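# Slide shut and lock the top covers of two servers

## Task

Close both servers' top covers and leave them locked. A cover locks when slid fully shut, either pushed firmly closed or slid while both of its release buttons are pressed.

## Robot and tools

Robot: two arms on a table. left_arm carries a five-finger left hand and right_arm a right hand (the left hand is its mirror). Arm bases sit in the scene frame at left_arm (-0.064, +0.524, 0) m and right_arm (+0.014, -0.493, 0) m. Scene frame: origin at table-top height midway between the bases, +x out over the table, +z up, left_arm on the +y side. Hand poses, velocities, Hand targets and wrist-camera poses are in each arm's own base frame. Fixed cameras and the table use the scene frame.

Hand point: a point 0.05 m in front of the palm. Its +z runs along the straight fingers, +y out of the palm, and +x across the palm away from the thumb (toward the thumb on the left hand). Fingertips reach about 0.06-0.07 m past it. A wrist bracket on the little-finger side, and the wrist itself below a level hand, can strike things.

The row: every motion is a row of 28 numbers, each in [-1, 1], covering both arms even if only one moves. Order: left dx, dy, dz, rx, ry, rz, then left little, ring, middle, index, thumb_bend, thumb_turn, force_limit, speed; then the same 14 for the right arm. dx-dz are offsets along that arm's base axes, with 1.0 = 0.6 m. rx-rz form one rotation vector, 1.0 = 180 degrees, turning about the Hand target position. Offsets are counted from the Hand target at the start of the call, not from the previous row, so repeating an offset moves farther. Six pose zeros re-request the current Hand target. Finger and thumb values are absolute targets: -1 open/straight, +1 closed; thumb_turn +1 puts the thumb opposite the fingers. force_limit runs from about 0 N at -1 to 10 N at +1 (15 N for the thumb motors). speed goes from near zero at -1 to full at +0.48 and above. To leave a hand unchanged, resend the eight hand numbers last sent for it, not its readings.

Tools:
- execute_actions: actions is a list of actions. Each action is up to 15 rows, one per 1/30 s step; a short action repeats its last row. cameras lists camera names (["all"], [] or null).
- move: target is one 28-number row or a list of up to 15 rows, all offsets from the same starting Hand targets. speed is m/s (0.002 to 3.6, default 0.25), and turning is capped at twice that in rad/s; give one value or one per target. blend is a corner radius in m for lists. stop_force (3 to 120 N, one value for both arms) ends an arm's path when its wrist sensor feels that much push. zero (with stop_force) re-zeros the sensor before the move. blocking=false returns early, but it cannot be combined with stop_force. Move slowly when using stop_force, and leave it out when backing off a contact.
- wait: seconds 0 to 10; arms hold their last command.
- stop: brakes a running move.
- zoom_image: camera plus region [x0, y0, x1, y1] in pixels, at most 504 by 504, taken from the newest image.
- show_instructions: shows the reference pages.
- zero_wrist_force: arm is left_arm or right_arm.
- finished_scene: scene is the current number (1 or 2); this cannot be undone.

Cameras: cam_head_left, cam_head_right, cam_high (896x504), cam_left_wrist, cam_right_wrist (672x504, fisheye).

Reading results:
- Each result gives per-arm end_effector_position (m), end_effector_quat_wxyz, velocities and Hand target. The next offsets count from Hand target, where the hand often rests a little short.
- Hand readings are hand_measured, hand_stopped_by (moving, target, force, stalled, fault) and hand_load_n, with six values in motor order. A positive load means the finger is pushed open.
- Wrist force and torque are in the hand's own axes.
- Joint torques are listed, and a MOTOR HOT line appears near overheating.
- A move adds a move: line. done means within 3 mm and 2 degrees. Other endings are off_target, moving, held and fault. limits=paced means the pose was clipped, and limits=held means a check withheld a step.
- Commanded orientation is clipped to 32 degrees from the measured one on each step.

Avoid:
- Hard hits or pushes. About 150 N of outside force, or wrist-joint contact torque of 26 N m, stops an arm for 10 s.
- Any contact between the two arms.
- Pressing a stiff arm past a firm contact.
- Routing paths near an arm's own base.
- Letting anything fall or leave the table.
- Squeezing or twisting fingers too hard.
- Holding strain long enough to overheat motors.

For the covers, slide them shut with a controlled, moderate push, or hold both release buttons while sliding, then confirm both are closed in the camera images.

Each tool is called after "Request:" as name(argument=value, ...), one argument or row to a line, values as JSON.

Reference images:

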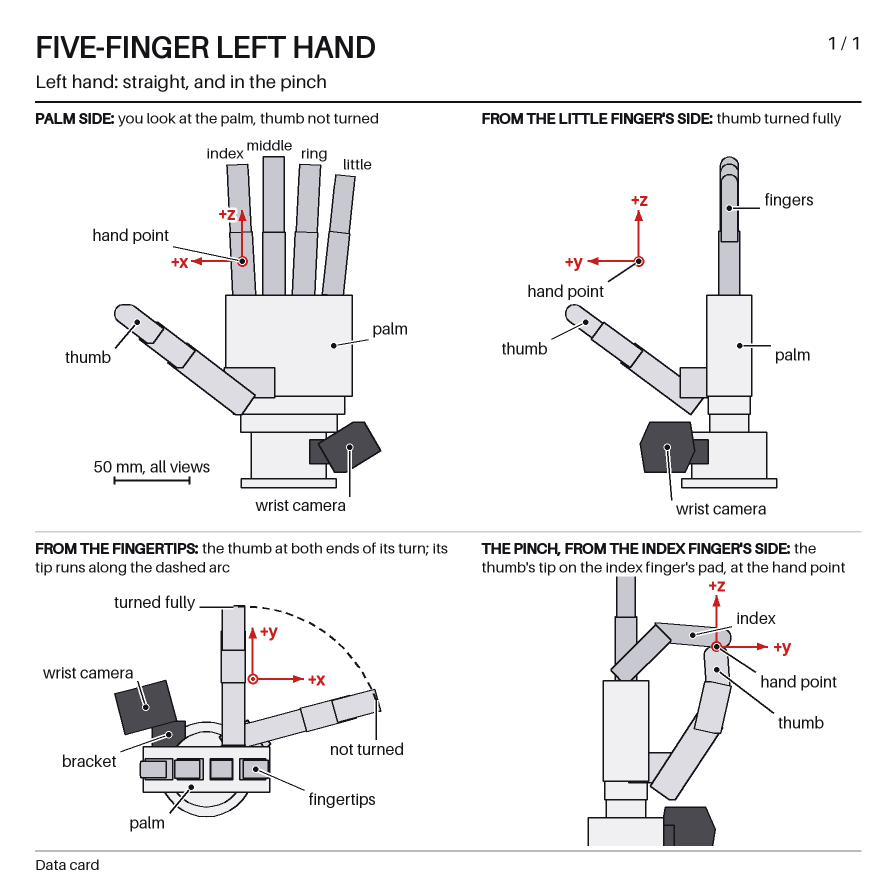

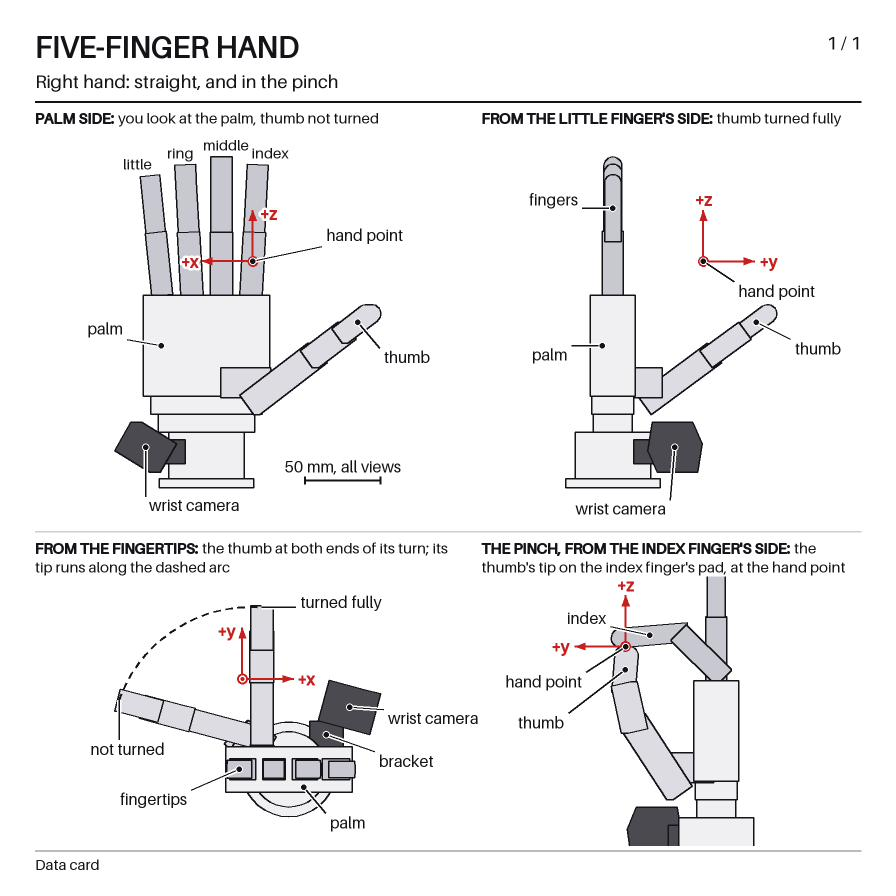

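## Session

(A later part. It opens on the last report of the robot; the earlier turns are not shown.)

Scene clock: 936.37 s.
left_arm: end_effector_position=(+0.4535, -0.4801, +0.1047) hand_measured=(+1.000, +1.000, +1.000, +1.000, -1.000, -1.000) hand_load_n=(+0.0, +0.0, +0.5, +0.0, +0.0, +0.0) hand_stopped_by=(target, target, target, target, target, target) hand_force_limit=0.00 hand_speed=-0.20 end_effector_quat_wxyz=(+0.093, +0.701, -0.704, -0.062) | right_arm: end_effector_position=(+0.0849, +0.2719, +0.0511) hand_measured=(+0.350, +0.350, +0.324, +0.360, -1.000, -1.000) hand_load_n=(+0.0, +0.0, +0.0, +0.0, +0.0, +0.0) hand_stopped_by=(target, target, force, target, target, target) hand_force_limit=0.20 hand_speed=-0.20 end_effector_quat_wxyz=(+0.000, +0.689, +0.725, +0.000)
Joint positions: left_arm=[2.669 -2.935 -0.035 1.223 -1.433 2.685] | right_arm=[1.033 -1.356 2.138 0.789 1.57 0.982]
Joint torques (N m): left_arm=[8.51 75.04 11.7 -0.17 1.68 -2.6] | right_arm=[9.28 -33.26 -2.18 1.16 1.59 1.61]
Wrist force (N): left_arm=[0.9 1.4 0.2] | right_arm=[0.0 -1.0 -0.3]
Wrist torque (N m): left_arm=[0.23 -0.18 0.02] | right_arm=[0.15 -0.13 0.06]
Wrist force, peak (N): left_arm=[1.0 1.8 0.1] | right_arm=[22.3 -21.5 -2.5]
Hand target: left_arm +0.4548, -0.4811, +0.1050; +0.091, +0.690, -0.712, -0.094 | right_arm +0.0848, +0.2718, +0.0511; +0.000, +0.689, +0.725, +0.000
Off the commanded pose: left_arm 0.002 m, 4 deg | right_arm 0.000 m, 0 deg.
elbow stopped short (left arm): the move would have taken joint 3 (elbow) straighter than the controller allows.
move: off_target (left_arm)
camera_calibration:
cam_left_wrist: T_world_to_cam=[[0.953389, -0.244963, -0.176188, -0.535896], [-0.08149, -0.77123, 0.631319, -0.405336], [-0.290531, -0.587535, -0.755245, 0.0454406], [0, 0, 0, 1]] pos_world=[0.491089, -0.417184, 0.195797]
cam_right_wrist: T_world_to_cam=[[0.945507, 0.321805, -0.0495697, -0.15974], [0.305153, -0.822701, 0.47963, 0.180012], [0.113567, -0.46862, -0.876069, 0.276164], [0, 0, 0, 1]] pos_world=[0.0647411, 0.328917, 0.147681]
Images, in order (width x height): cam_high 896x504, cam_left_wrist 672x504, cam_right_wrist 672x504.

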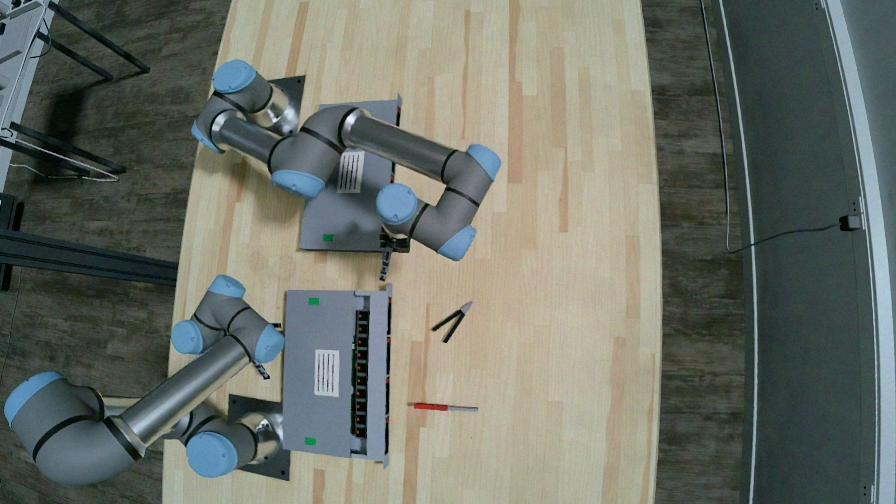

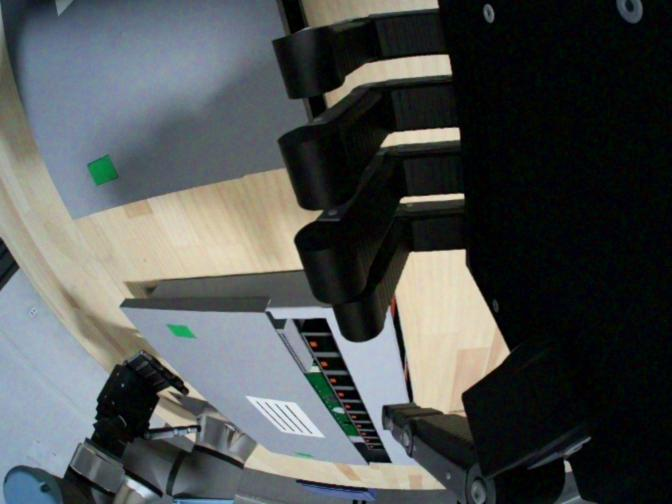

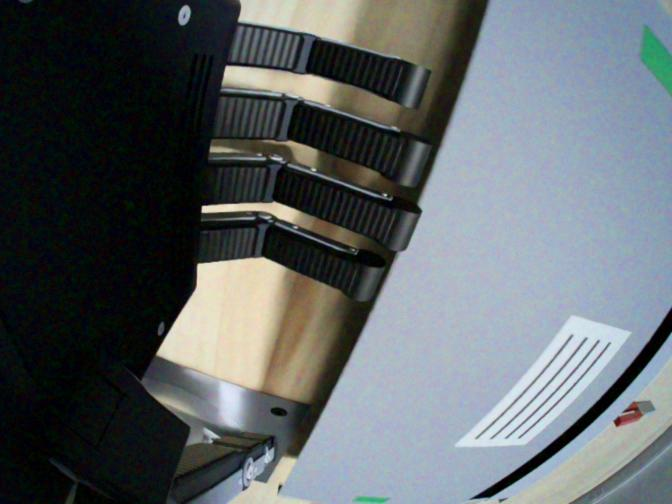

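Request:
move(
  target=[
    [-0.041,0.068,0,0,0,0,1,1,1,1,-1,-1,0,-0.2, 0.004,-0.0745,-0.0085,0,0,0,0.35,0.35,0.36,0.36,-1,-1,0.2,-0.2],
    [-0.041,0.068,0,0,0,0,1,1,1,1,-1,-1,0,-0.2, 0.0683,-0.071,-0.0085,0,0,0,0.35,0.35,0.36,0.36,-1,-1,0.2,-0.2],
  ],
  speed=0.05,
  stop_force=10,
  cameras=["cam_right_wrist","cam_left_wrist"],
)

Scene clock: 995.17 s.
left_arm: end_effector_position=(+0.4302, -0.4403, +0.1050) hand_measured=(+1.000, +1.000, +1.000, +1.000, -1.000, -1.000) hand_load_n=(+0.0, +0.0, +0.5, +0.0, +0.0, +0.0) hand_stopped_by=(target, target, target, target, target, target) hand_force_limit=0.00 hand_speed=-0.20 end_effector_quat_wxyz=(+0.091, +0.690, -0.712, -0.094) | right_arm: end_effector_position=(+0.0907, +0.2281, +0.0461) hand_measured=(+0.350, +0.350, +0.324, +0.360, -1.000, -1.000) hand_load_n=(+0.0, +0.0, +0.0, +0.0, +0.0, +0.0) hand_stopped_by=(target, target, force, target, target, target) hand_force_limit=0.20 hand_speed=-0.20 end_effector_quat_wxyz=(+0.000, +0.689, +0.725, +0.000)
Joint positions: left_arm=[2.695 -2.701 -0.533 1.423 -1.466 2.738] | right_arm=[0.914 -1.444 2.268 0.747 1.571 0.862]
Joint torques (N m): left_arm=[7.99 72.03 11.14 -0.12 -1.23 1.72] | right_arm=[8.5 -10.41 -22.08 3.63 1.79 1.65]
Wrist force (N): left_arm=[0.8 1.6 0.3] | right_arm=[0.1 -0.9 -0.2]
Wrist torque (N m): left_arm=[0.26 -0.17 -0.09] | right_arm=[0.17 -0.14 0.06]
Wrist force, peak (N): left_arm=[0.9 1.7 0.1] | right_arm=[4.5 -13.4 -7.1]
Hand target: left_arm +0.4302, -0.4403, +0.1050; +0.091, +0.690, -0.712, -0.094 | right_arm +0.0907, +0.2281, +0.0461; +0.000, +0.689, +0.725, +0.000 (not the last commanded pose)
Off the commanded pose: left_arm 0.000 m, 0 deg | right_arm 0.035 m, 0 deg.
move: contact (right_arm)
camera_calibration:
cam_left_wrist: T_world_to_cam=[[0.936544, -0.266625, -0.227589, -0.500769], [-0.0809135, -0.79612, 0.599705, -0.384642], [-0.341085, -0.543235, -0.767174, 0.104727], [0, 0, 0, 1]] pos_world=[0.47359, -0.382847, 0.197046]
cam_right_wrist: T_world_to_cam=[[0.945572, 0.321633, -0.049455, -0.151286], [0.304878, -0.822482, 0.48018, 0.144598], [0.113766, -0.469123, -0.875775, 0.250743], [0, 0, 0, 1]] pos_world=[0.0704412, 0.285217, 0.14268]
Images, in order (width x height): cam_left_wrist 672x504, cam_right_wrist 672x504.

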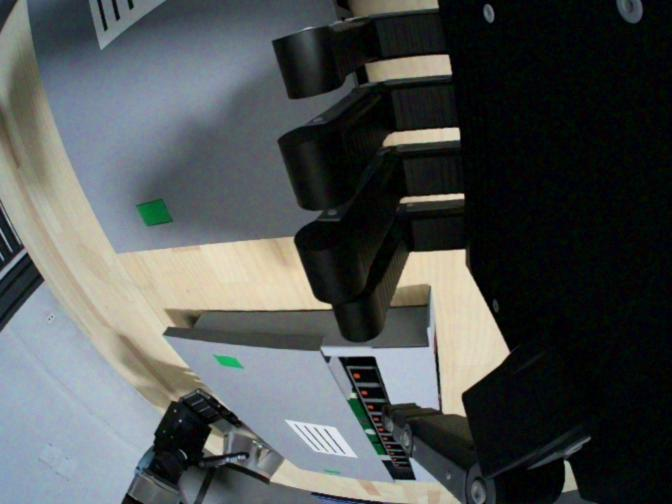

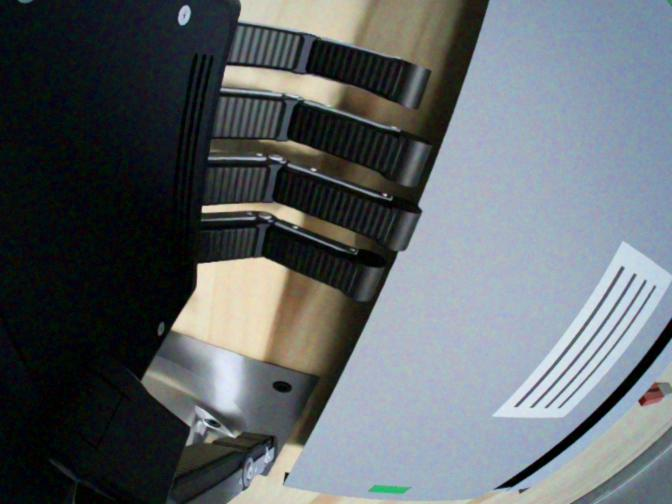

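Request:
move(
  target=[
    [0,0,0,0,0,0,1,1,1,1,-1,-1,0,-0.2, -0.015,-0.001,-0.0167,0,0,0,0.35,0.35,0.36,0.36,-1,-1,0.2,-0.2],
    [0,0,0,0,0,0,1,1,1,1,-1,-1,0,-0.2, 0.0583,0.0033,-0.0167,0,0,0,0.35,0.35,0.36,0.36,-1,-1,0.2,-0.2],
  ],
  speed=0.04,
  stop_force=10,
  cameras=["cam_right_wrist","cam_high"],
)

Request:
zoom_image(
  camera="cam_high",
  region=[330, 270, 400, 320],
)

Scene clock: 1002.03 s.
left_arm: end_effector_position=(+0.4302, -0.4403, +0.1050) hand_measured=(+1.000, +1.000, +1.000, +1.000, -1.000, -1.000) hand_load_n=(+0.0, +0.0, +0.0, +0.0, +0.0, +0.0) hand_stopped_by=(target, target, target, target, target, target) hand_force_limit=0.00 hand_speed=-0.20 end_effector_quat_wxyz=(+0.091, +0.690, -0.712, -0.094) | right_arm: end_effector_position=(+0.1257, +0.2301, +0.0361) hand_measured=(+0.350, +0.350, +0.324, +0.358, -1.000, -1.000) hand_load_n=(+0.0, +0.0, +0.0, +2.5, +0.0, +0.0) hand_stopped_by=(target, target, force, target, target, target) hand_force_limit=0.20 hand_speed=-0.20 end_effector_quat_wxyz=(+0.000, +0.689, +0.725, +0.000)
Joint positions: left_arm=[2.695 -2.701 -0.533 1.423 -1.466 2.738] | right_arm=[0.802 -1.402 2.254 0.719 1.571 0.75]
Joint torques (N m): left_arm=[8.61 71.3 10.66 -0.18 -1.17 1.73] | right_arm=[-11.36 -7.13 -22.07 3.66 -1.32 -1.84]
Wrist force (N): left_arm=[0.9 1.3 0.5] | right_arm=[0.0 -2.6 2.1]
Wrist torque (N m): left_arm=[0.21 -0.18 -0.08] | right_arm=[0.17 -0.13 0.13]
Wrist force, peak (N): left_arm=[1.0 1.8 0.4] | right_arm=[0.0 -5.6 4.6]
Hand target: left_arm +0.4302, -0.4403, +0.1050; +0.091, +0.690, -0.712, -0.094 | right_arm +0.1257, +0.2301, +0.0361; +0.000, +0.689, +0.725, +0.000
Off the commanded pose: left_arm 0.000 m, 0 deg | right_arm 0.000 m, 0 deg.
move: done
camera_calibration:
cam_right_wrist: T_world_to_cam=[[0.945576, 0.321617, -0.0494832, -0.185511], [0.304869, -0.822443, 0.480252, 0.140355], [0.11376, -0.469201, -0.875734, 0.23896], [0, 0, 0, 1]] pos_world=[0.105441, 0.287218, 0.132679]
Images, in order (width x height): cam_high 896x504, cam_right_wrist 672x504.

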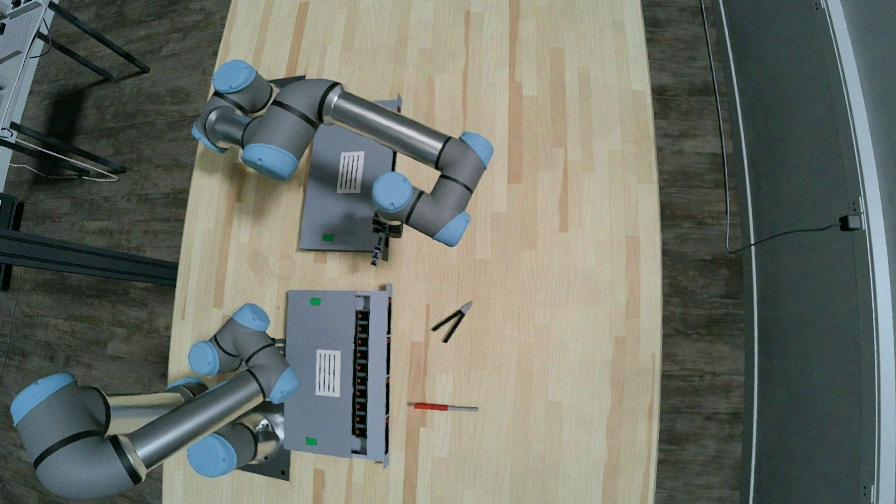

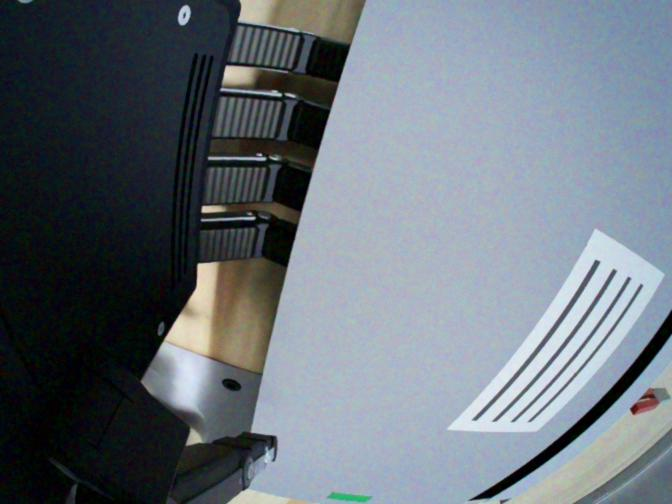

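Scaled by 7.200 from the camera's 896x504 image, which has a finer 1280x720 frame.

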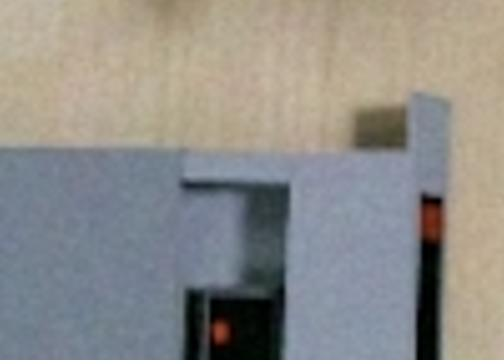

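Request:
zoom_image(
  camera="cam_high",
  region=[330, 430, 400, 480],
)

Request:
wait(
  seconds=0,
  cameras=["cam_left_wrist"],
)

Request:
zoom_image(
  camera="cam_left_wrist",
  region=[150, 290, 270, 380],
)

Request:
zoom_image(
  camera="cam_left_wrist",
  region=[260, 300, 360, 375],
)

Scaled by 7.200 from the camera's 896x504 image, which has a finer 1280x720 frame.

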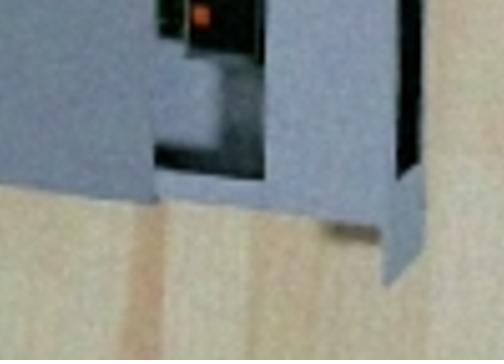

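Scene clock: 1003.30 s.
left_arm: end_effector_position=(+0.4302, -0.4403, +0.1050) hand_measured=(+1.000, +1.000, +1.000, +1.000, -1.000, -1.000) hand_load_n=(+0.0, +0.0, +0.0, +0.0, +0.0, +0.0) hand_stopped_by=(target, target, target, target, target, target) hand_force_limit=0.00 hand_speed=-0.20 end_effector_quat_wxyz=(+0.091, +0.690, -0.712, -0.094) | right_arm: end_effector_position=(+0.1257, +0.2301, +0.0361) hand_measured=(+0.350, +0.350, +0.324, +0.358, -1.000, -1.000) hand_load_n=(+0.0, +0.0, +0.0, +3.0, +0.0, +0.0) hand_stopped_by=(target, target, force, target, target, target) hand_force_limit=0.20 hand_speed=-0.20 end_effector_quat_wxyz=(+0.000, +0.689, +0.725, +0.000)
Joint positions: left_arm=[2.695 -2.701 -0.533 1.423 -1.466 2.738] | right_arm=[0.802 -1.402 2.254 0.719 1.571 0.75]
Joint torques (N m): left_arm=[7.88 71.31 10.13 -0.3 -1.19 1.82] | right_arm=[-11.73 -7.24 -23.37 3.25 -1.44 -1.72]
Wrist force (N): left_arm=[1.0 1.5 0.3] | right_arm=[0.0 -2.6 2.2]
Wrist torque (N m): left_arm=[0.25 -0.20 -0.08] | right_arm=[0.17 -0.13 0.14]
Wrist force, peak (N): left_arm=[1.0 1.8 0.3] | right_arm=[0.1 -2.6 2.5]
Hand target: left_arm +0.4302, -0.4403, +0.1050; +0.091, +0.690, -0.712, -0.094 | right_arm +0.1257, +0.2301, +0.0361; +0.000, +0.689, +0.725, +0.000
Off the commanded pose: left_arm 0.000 m, 0 deg | right_arm 0.000 m, 0 deg.
camera_calibration:
cam_left_wrist: T_world_to_cam=[[0.936544, -0.266625, -0.227589, -0.500769], [-0.0809135, -0.79612, 0.599705, -0.384642], [-0.341085, -0.543235, -0.767174, 0.104727], [0, 0, 0, 1]] pos_world=[0.47359, -0.382847, 0.197046]
Images, in order (width x height): cam_left_wrist 672x504.

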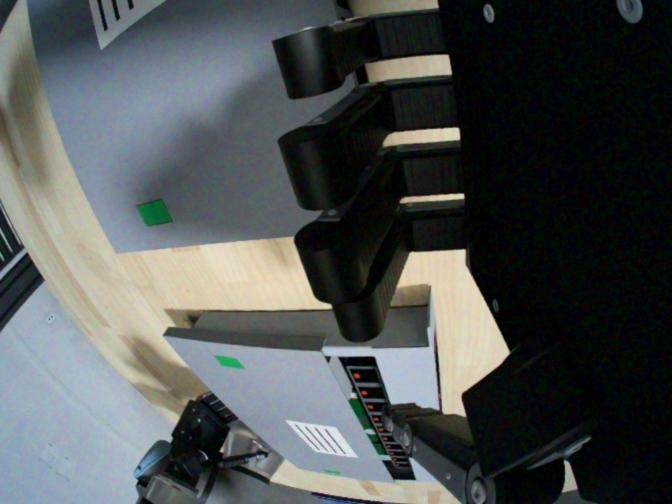

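Scaled by 4.200 from the camera's 672x504 image, which has a finer 960x720 frame.

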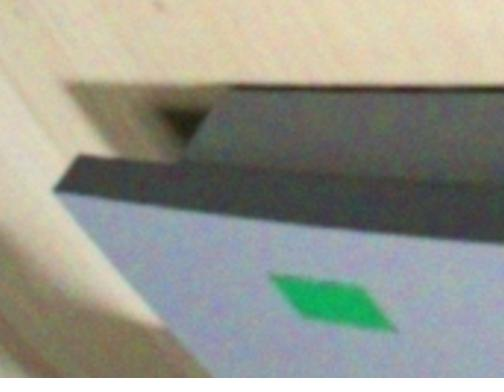

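Scaled by 5.040 from the camera's 672x504 image, which has a finer 960x720 frame.

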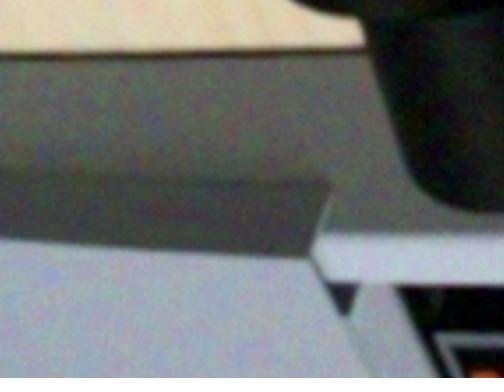

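Request:
move(
  target=[0,0,0,0,0,0,1,1,1,1,-1,-1,0,-0.2, -0.003,0,0.063,0,0,0,0.35,0.35,0.36,0.36,-1,-1,0.2,-0.2],
  speed=0.02,
  cameras=["cam_left_wrist","cam_high"],
)

Request:
zoom_image(
  camera="cam_left_wrist",
  region=[260, 300, 360, 375],
)

Request:
zoom_image(
  camera="cam_high",
  region=[330, 270, 400, 320],
)

Request:
zoom_image(
  camera="cam_high",
  region=[330, 430, 400, 480],
)

Scene clock: 1008.30 s.
left_arm: end_effector_position=(+0.4302, -0.4403, +0.1050) hand_measured=(+1.000, +1.000, +1.000, +1.000, -1.000, -1.000) hand_load_n=(+0.0, +0.0, +0.0, +0.0, +0.0, +0.0) hand_stopped_by=(target, target, target, target, target, target) hand_force_limit=0.00 hand_speed=-0.20 end_effector_quat_wxyz=(+0.091, +0.690, -0.712, -0.094) | right_arm: end_effector_position=(+0.1239, +0.2301, +0.0738) hand_measured=(+0.350, +0.350, +0.324, +0.358, -1.000, -1.000) hand_load_n=(+0.0, +0.0, +0.5, +5.0, -0.5, +0.0) hand_stopped_by=(target, target, force, target, target, target) hand_force_limit=0.20 hand_speed=-0.20 end_effector_quat_wxyz=(+0.000, +0.689, +0.725, +0.000)
Joint positions: left_arm=[2.695 -2.701 -0.533 1.423 -1.466 2.738] | right_arm=[0.808 -1.483 2.215 0.84 1.571 0.756]
Joint torques (N m): left_arm=[7.59 71.25 10.59 -0.27 -1.05 1.77] | right_arm=[9.47 -30.49 -23.59 4 0.62 1.68]
Wrist force (N): left_arm=[0.5 1.6 0.2] | right_arm=[0.1 1.1 3.5]
Wrist torque (N m): left_arm=[0.26 -0.13 -0.10] | right_arm=[0.28 -0.16 0.09]
Wrist force, peak (N): left_arm=[0.9 1.8 0.5] | right_arm=[0.0 0.7 4.1]
Hand target: left_arm +0.4302, -0.4403, +0.1050; +0.091, +0.690, -0.712, -0.094 | right_arm +0.1239, +0.2301, +0.0739; +0.000, +0.689, +0.725, +0.000
Off the commanded pose: left_arm 0.000 m, 0 deg | right_arm 0.000 m, 0 deg.
move: done
camera_calibration:
cam_left_wrist: T_world_to_cam=[[0.936544, -0.266625, -0.227589, -0.500769], [-0.0809135, -0.79612, 0.599705, -0.384642], [-0.341085, -0.543235, -0.767174, 0.104727], [0, 0, 0, 1]] pos_world=[0.47359, -0.382847, 0.197046]
Images, in order (width x height): cam_high 896x504, cam_left_wrist 672x504.

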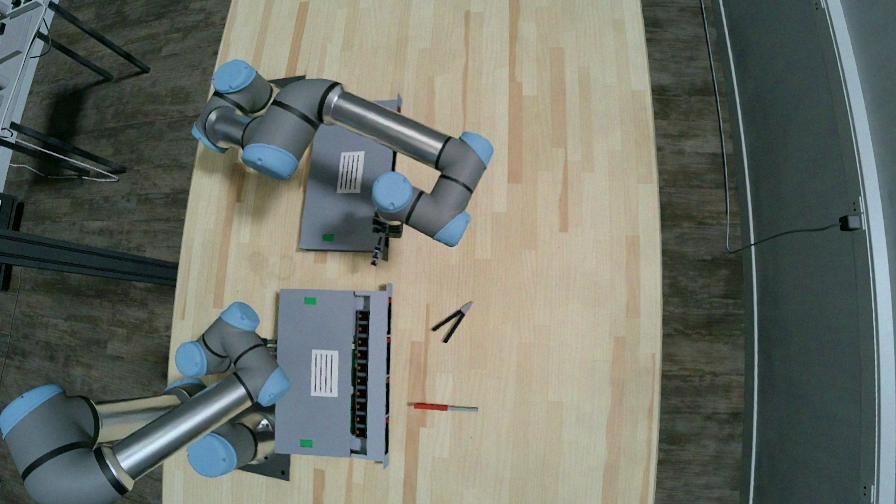

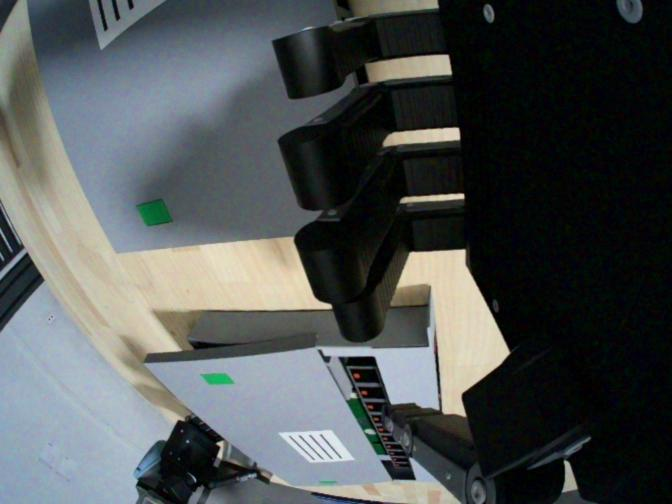

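Scaled by 5.040 from the camera's 672x504 image, which has a finer 960x720 frame.

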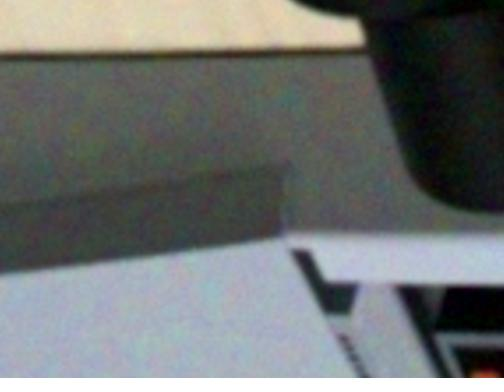

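Scaled by 7.200 from the camera's 896x504 image, which has a finer 1280x720 frame.

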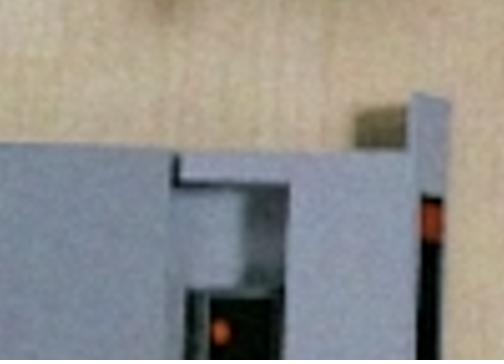

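Scaled by 7.200 from the camera's 896x504 image, which has a finer 1280x720 frame.

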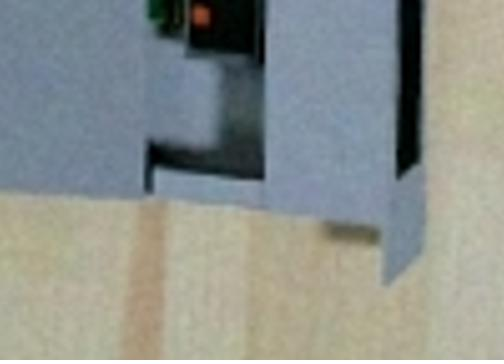

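Request:
move(
  target=[0,0,0,0,0,0,1,1,1,1,-1,-1,0,-0.2, 0.0582,0.0032,0.0,0,0,0,0.35,0.35,0.36,0.36,-1,-1,0.2,-0.2],
  speed=0.02,
  stop_force=15,
  cameras=["cam_left_wrist","cam_high","cam_right_wrist"],
)

Request:
zoom_image(
  camera="cam_high",
  region=[330, 270, 400, 320],
)

Request:
zoom_image(
  camera="cam_high",
  region=[330, 430, 400, 480],
)

Scene clock: 1029.40 s.
left_arm: end_effector_position=(+0.4302, -0.4403, +0.1050) hand_measured=(+1.000, +1.000, +1.000, +1.000, -1.000, -1.000) hand_load_n=(+0.0, +0.0, +0.0, +0.0, +0.0, +0.0) hand_stopped_by=(target, target, target, target, target, target) hand_force_limit=0.00 hand_speed=-0.20 end_effector_quat_wxyz=(+0.091, +0.690, -0.712, -0.094) | right_arm: end_effector_position=(+0.1555, +0.2318, +0.0739) hand_measured=(+0.350, +0.350, +0.324, +0.358, -1.000, -1.000) hand_load_n=(+0.0, +0.0, +1.5, +3.5, +0.0, +0.0) hand_stopped_by=(target, target, force, target, target, target) hand_force_limit=0.20 hand_speed=-0.20 end_effector_quat_wxyz=(+0.000, +0.689, +0.725, +0.000)
Joint positions: left_arm=[2.695 -2.701 -0.533 1.423 -1.466 2.738] | right_arm=[0.72 -1.457 2.184 0.844 1.571 0.668]
Joint torques (N m): left_arm=[8.33 71.51 10.68 -0.21 -1.14 1.7] | right_arm=[6.55 -32.97 -5.95 2.25 1.2 1.51]
Wrist force (N): left_arm=[0.8 1.4 0.3] | right_arm=[0.5 -9.6 2.1]
Wrist torque (N m): left_arm=[0.23 -0.17 -0.08] | right_arm=[0.02 -0.17 0.11]
Wrist force, peak (N): left_arm=[0.8 1.8 0.5] | right_arm=[5.6 -33.8 -3.9]
Hand target: left_arm +0.4302, -0.4403, +0.1050; +0.091, +0.690, -0.712, -0.094 | right_arm +0.1555, +0.2318, +0.0739; +0.000, +0.689, +0.725, +0.000 (not the last commanded pose)
Off the commanded pose: left_arm 0.000 m, 0 deg | right_arm 0.003 m, 0 deg.
move: contact (right_arm)
camera_calibration:
cam_left_wrist: T_world_to_cam=[[0.936544, -0.266625, -0.227589, -0.500769], [-0.0809135, -0.79612, 0.599705, -0.384642], [-0.341085, -0.543235, -0.767174, 0.104727], [0, 0, 0, 1]] pos_world=[0.47359, -0.382847, 0.197046]
cam_right_wrist: T_world_to_cam=[[0.945581, 0.321596, -0.0495134, -0.21245], [0.30485, -0.822384, 0.480366, 0.11445], [0.113765, -0.46932, -0.875669, 0.269481], [0, 0, 0, 1]] pos_world=[0.135341, 0.288918, 0.170479]
Images, in order (width x height): cam_high 896x504, cam_left_wrist 672x504, cam_right_wrist 672x504.

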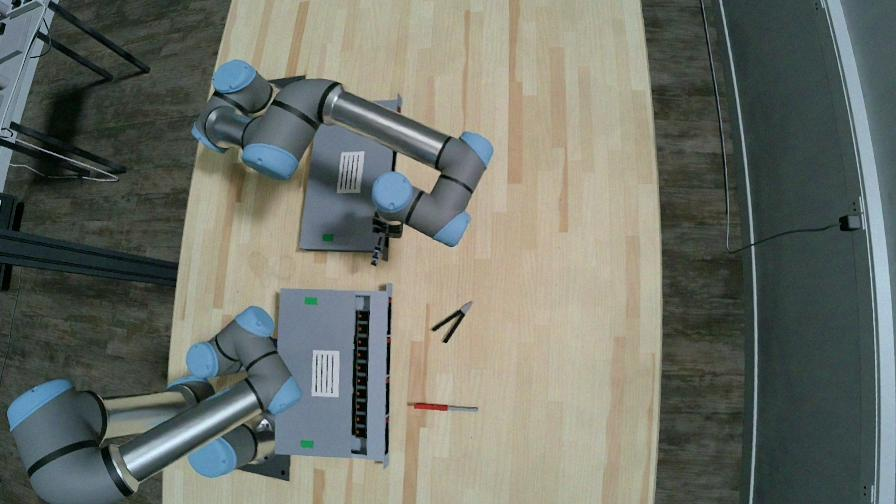

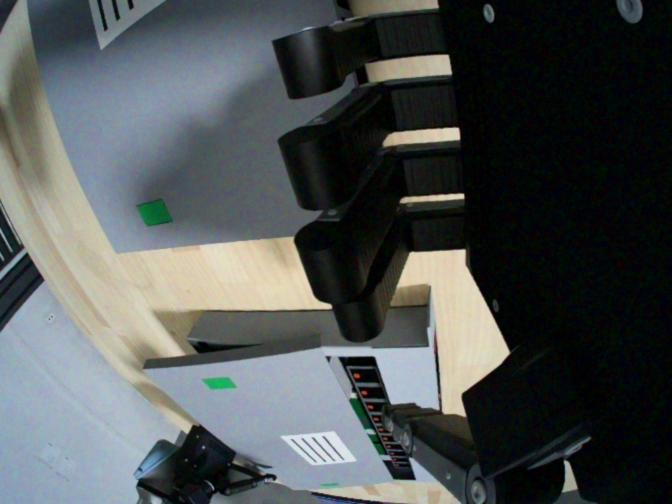

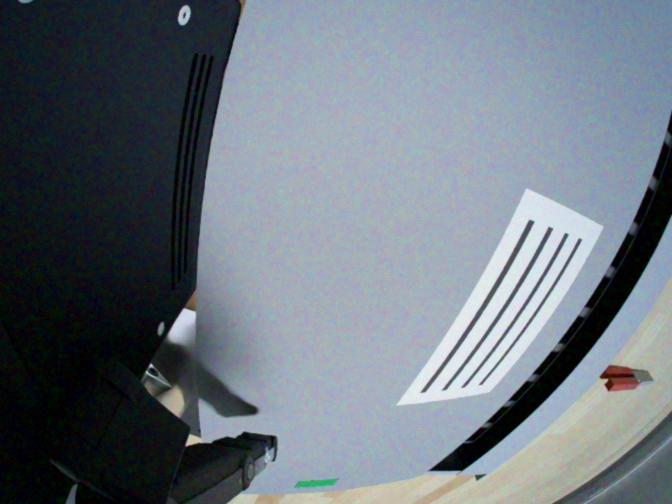

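Scaled by 7.200 from the camera's 896x504 image, which has a finer 1280x720 frame.

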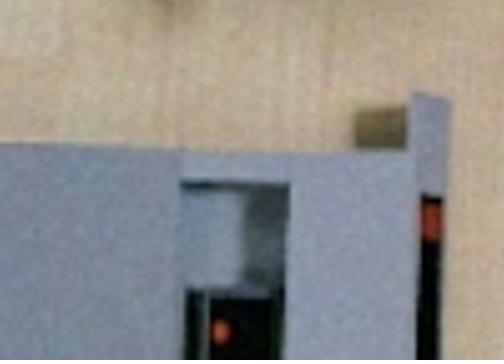

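Scaled by 7.200 from the camera's 896x504 image, which has a finer 1280x720 frame.

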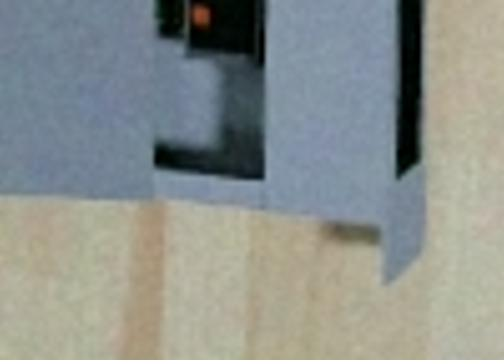

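Request:
move(
  target=[
    [0,0,0,0,0,0,1,1,1,1,-1,-1,0,-0.2, -0.0288,-0.0016,0.0,0,0,0,0.35,0.35,0.36,0.36,-1,-1,0.2,-0.2],
    [0,0,0,0,0,0,1,1,1,1,-1,-1,0,-0.2, -0.0288,-0.0016,-0.01,0,0,0,0.35,0.35,0.36,0.36,-1,-1,0.2,-0.2],
  ],
  speed=0.02,
  cameras=["cam_left_wrist","cam_high"],
)

Request:
zoom_image(
  camera="cam_left_wrist",
  region=[260, 300, 360, 375],
)

Request:
zoom_image(
  camera="cam_high",
  region=[330, 270, 400, 320],
)

Request:
zoom_image(
  camera="cam_high",
  region=[330, 430, 400, 480],
)

Scene clock: 1044.47 s.
left_arm: end_effector_position=(+0.4302, -0.4403, +0.1050) hand_measured=(+1.000, +1.000, +1.000, +1.000, -1.000, -1.000) hand_load_n=(+0.0, +0.0, +0.0, +0.0, +0.0, +0.0) hand_stopped_by=(target, target, target, target, target, target) hand_force_limit=0.00 hand_speed=-0.20 end_effector_quat_wxyz=(+0.091, +0.690, -0.712, -0.094) | right_arm: end_effector_position=(+0.1382, +0.2308, +0.0679) hand_measured=(+0.350, +0.350, +0.324, +0.358, -1.000, -1.000) hand_load_n=(+0.0, +0.5, +0.5, +4.5, +0.0, +0.0) hand_stopped_by=(target, target, force, target, target, target) hand_force_limit=0.20 hand_speed=-0.20 end_effector_quat_wxyz=(+0.000, +0.689, +0.725, +0.000)
Joint positions: left_arm=[2.695 -2.701 -0.533 1.423 -1.466 2.738] | right_arm=[0.766 -1.46 2.209 0.823 1.571 0.715]
Joint torques (N m): left_arm=[7.93 70.88 11.24 -0.23 -1.08 1.66] | right_arm=[7.57 -6.31 -4.05 1.49 1.68 1.67]
Wrist force (N): left_arm=[0.7 1.4 0.2] | right_arm=[0.2 -2.2 4.1]
Wrist torque (N m): left_arm=[0.24 -0.15 -0.09] | right_arm=[0.20 -0.09 0.06]
Wrist force, peak (N): left_arm=[0.9 1.8 0.6] | right_arm=[0.4 -9.9 2.2]
Hand target: left_arm +0.4302, -0.4403, +0.1050; +0.091, +0.690, -0.712, -0.094 | right_arm +0.1382, +0.2308, +0.0679; +0.000, +0.689, +0.725, +0.000
Off the commanded pose: left_arm 0.000 m, 0 deg | right_arm 0.000 m, 0 deg.
move: done
camera_calibration:
cam_left_wrist: T_world_to_cam=[[0.936544, -0.266625, -0.227589, -0.500769], [-0.0809135, -0.79612, 0.599705, -0.384642], [-0.341085, -0.543235, -0.767174, 0.104727], [0, 0, 0, 1]] pos_world=[0.47359, -0.382847, 0.197046]
Images, in order (width x height): cam_high 896x504, cam_left_wrist 672x504.

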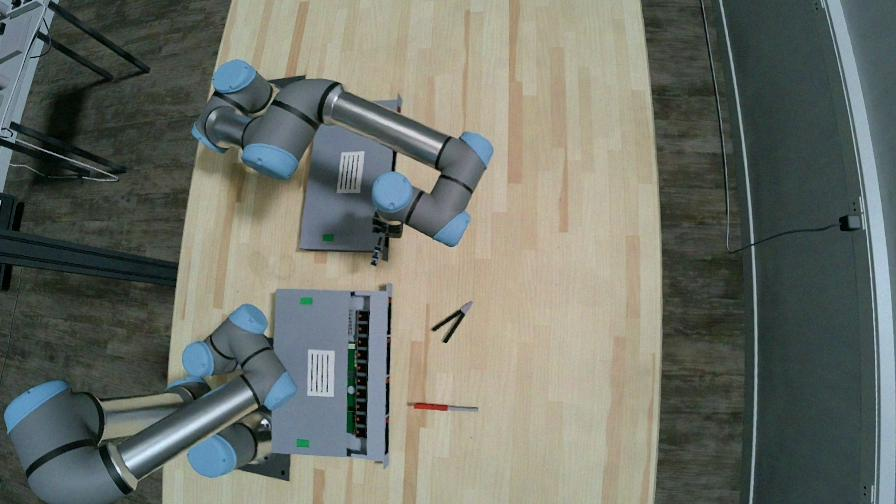

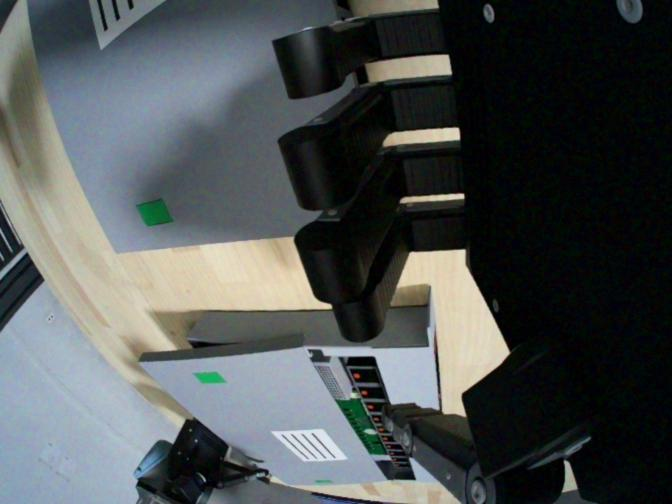

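Scaled by 5.040 from the camera's 672x504 image, which has a finer 960x720 frame.

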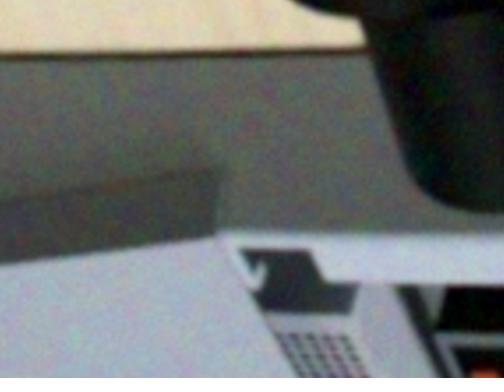

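Scaled by 7.200 from the camera's 896x504 image, which has a finer 1280x720 frame.

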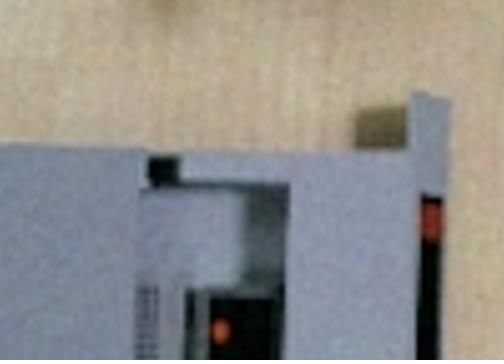

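Scaled by 7.200 from the camera's 896x504 image, which has a finer 1280x720 frame.

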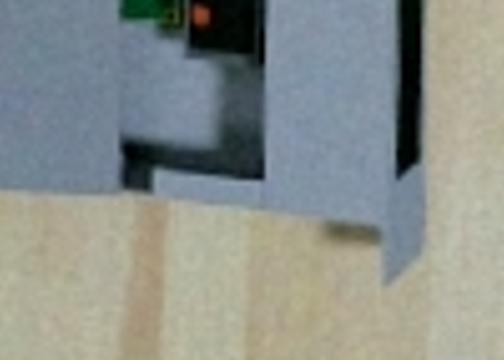

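Request:
zoom_image(
  camera="cam_left_wrist",
  region=[295, 340, 335, 370],
)

Request:
zoom_image(
  camera="cam_left_wrist",
  region=[130, 300, 250, 390],
)

Scaled by 12.600 from the camera's 672x504 image, which has a finer 960x720 frame.

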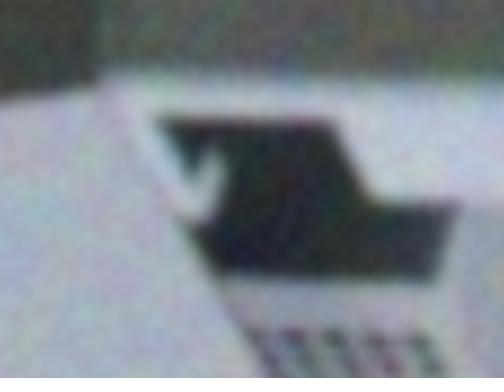

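Scaled by 4.200 from the camera's 672x504 image, which has a finer 960x720 frame.

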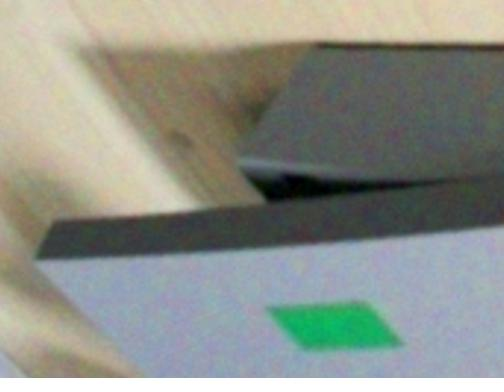

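Request:
move(
  target=[
    [0,0,0,0,0,0,1,1,1,1,-1,-1,0,-0.2, 0,0,-0.045,0,0,0,0.35,0.35,0.36,0.36,-1,-1,0.2,-0.2],
    [0,0,0,0,0,0,1,1,1,1,-1,-1,0,-0.2, -0.0416,-0.0023,-0.045,0,0,0,0.35,0.35,0.36,0.36,-1,-1,0.2,-0.2],
  ],
  speed=0.03,
  cameras=["cam_left_wrist","cam_high","cam_right_wrist"],
)

Request:
zoom_image(
  camera="cam_left_wrist",
  region=[260, 300, 360, 375],
)

Request:
zoom_image(
  camera="cam_high",
  region=[330, 270, 400, 320],
)

Request:
zoom_image(
  camera="cam_high",
  region=[330, 430, 400, 480],
)

Scene clock: 1060.00 s.
left_arm: end_effector_position=(+0.4302, -0.4403, +0.1050) hand_measured=(+1.000, +1.000, +1.000, +1.000, -1.000, -1.000) hand_load_n=(+0.0, +0.0, +0.0, +0.0, +0.0, +0.0) hand_stopped_by=(target, target, target, target, target, target) hand_force_limit=0.00 hand_speed=-0.20 end_effector_quat_wxyz=(+0.091, +0.690, -0.712, -0.094) | right_arm: end_effector_position=(+0.1133, +0.2295, +0.0409) hand_measured=(+0.350, +0.350, +0.384, +0.360, -1.000, -1.000) hand_load_n=(+0.0, +0.0, +5.5, +0.0, +0.0, +0.0) hand_stopped_by=(target, target, force, target, target, target) hand_force_limit=0.20 hand_speed=-0.20 end_effector_quat_wxyz=(+0.000, +0.689, +0.725, +0.000)
Joint positions: left_arm=[2.695 -2.701 -0.533 1.423 -1.466 2.738] | right_arm=[0.84 -1.421 2.259 0.733 1.571 0.788]
Joint torques (N m): left_arm=[8.86 71.34 10.43 -0.23 -1.12 1.7] | right_arm=[9.63 -32.13 -1.78 1.91 1.15 1.74]
Wrist force (N): left_arm=[0.9 1.6 0.2] | right_arm=[-0.1 2.4 2.8]
Wrist torque (N m): left_arm=[0.26 -0.18 -0.08] | right_arm=[0.34 -0.17 0.12]
Wrist force, peak (N): left_arm=[0.9 1.7 0.5] | right_arm=[3.6 -30.7 -53.6]
Hand target: left_arm +0.4302, -0.4403, +0.1050; +0.091, +0.690, -0.712, -0.094 | right_arm +0.1133, +0.2295, +0.0409; +0.000, +0.689, +0.725, +0.000
Off the commanded pose: left_arm 0.000 m, 0 deg | right_arm 0.000 m, 0 deg.
move: done
camera_calibration:
cam_left_wrist: T_world_to_cam=[[0.936544, -0.266625, -0.227589, -0.500769], [-0.0809135, -0.79612, 0.599705, -0.384642], [-0.341085, -0.543235, -0.767174, 0.104727], [0, 0, 0, 1]] pos_world=[0.47359, -0.382847, 0.197046]
cam_right_wrist: T_world_to_cam=[[0.945586, 0.321574, -0.0495663, -0.173428], [0.304873, -0.822457, 0.480225, 0.141313], [0.113662, -0.469206, -0.875743, 0.244293], [0, 0, 0, 1]] pos_world=[0.0931414, 0.286618, 0.13748]
Images, in order (width x height): cam_high 896x504, cam_left_wrist 672x504, cam_right_wrist 672x504.

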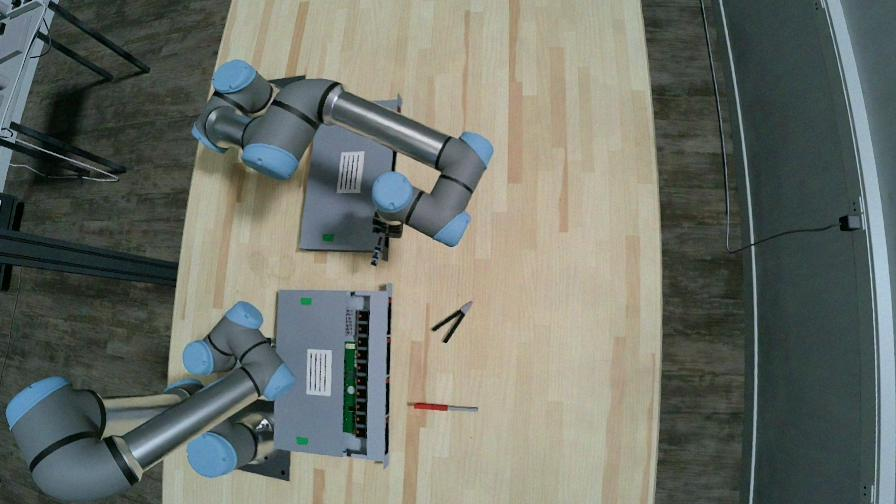

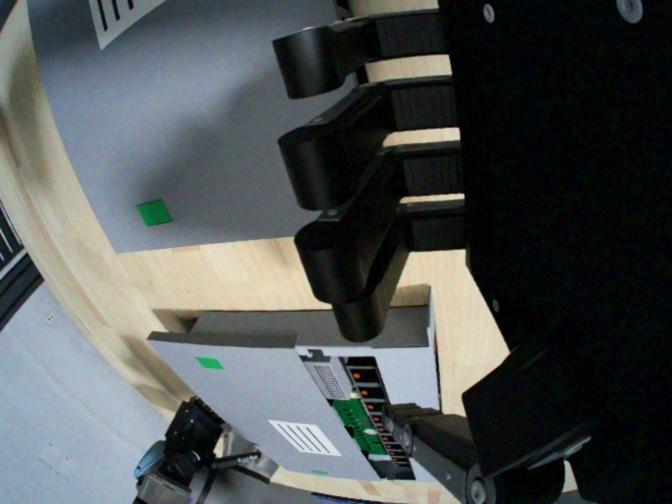

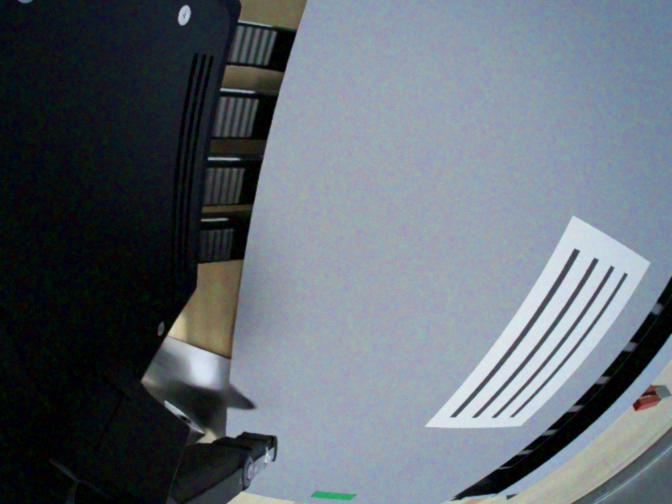

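Scaled by 5.040 from the camera's 672x504 image, which has a finer 960x720 frame.

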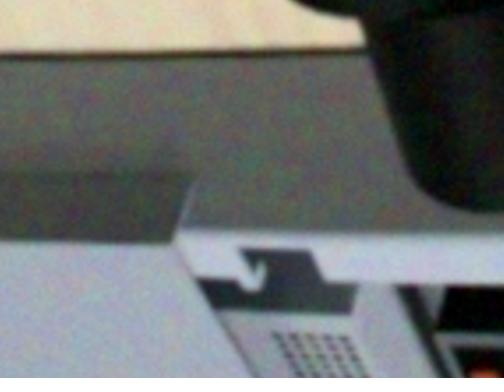

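Scaled by 7.200 from the camera's 896x504 image, which has a finer 1280x720 frame.

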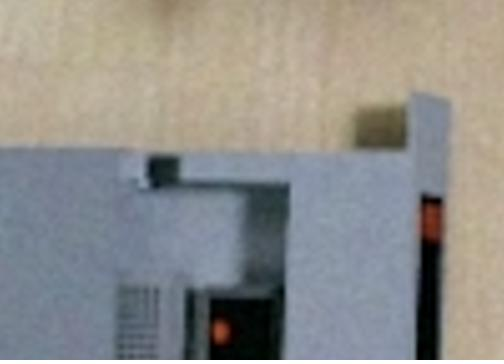

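Scaled by 7.200 from the camera's 896x504 image, which has a finer 1280x720 frame.

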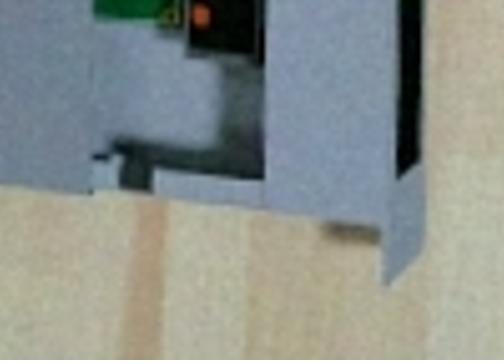

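Request:
zoom_image(
  camera="cam_left_wrist",
  region=[130, 300, 250, 390],
)

Request:
zoom_image(
  camera="cam_left_wrist",
  region=[200, 300, 320, 390],
)

Scaled by 4.200 from the camera's 672x504 image, which has a finer 960x720 frame.

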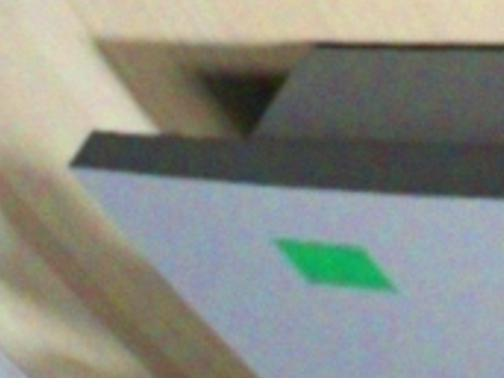

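Scaled by 4.200 from the camera's 672x504 image, which has a finer 960x720 frame.

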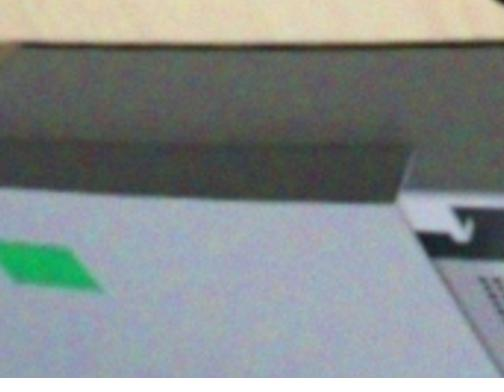

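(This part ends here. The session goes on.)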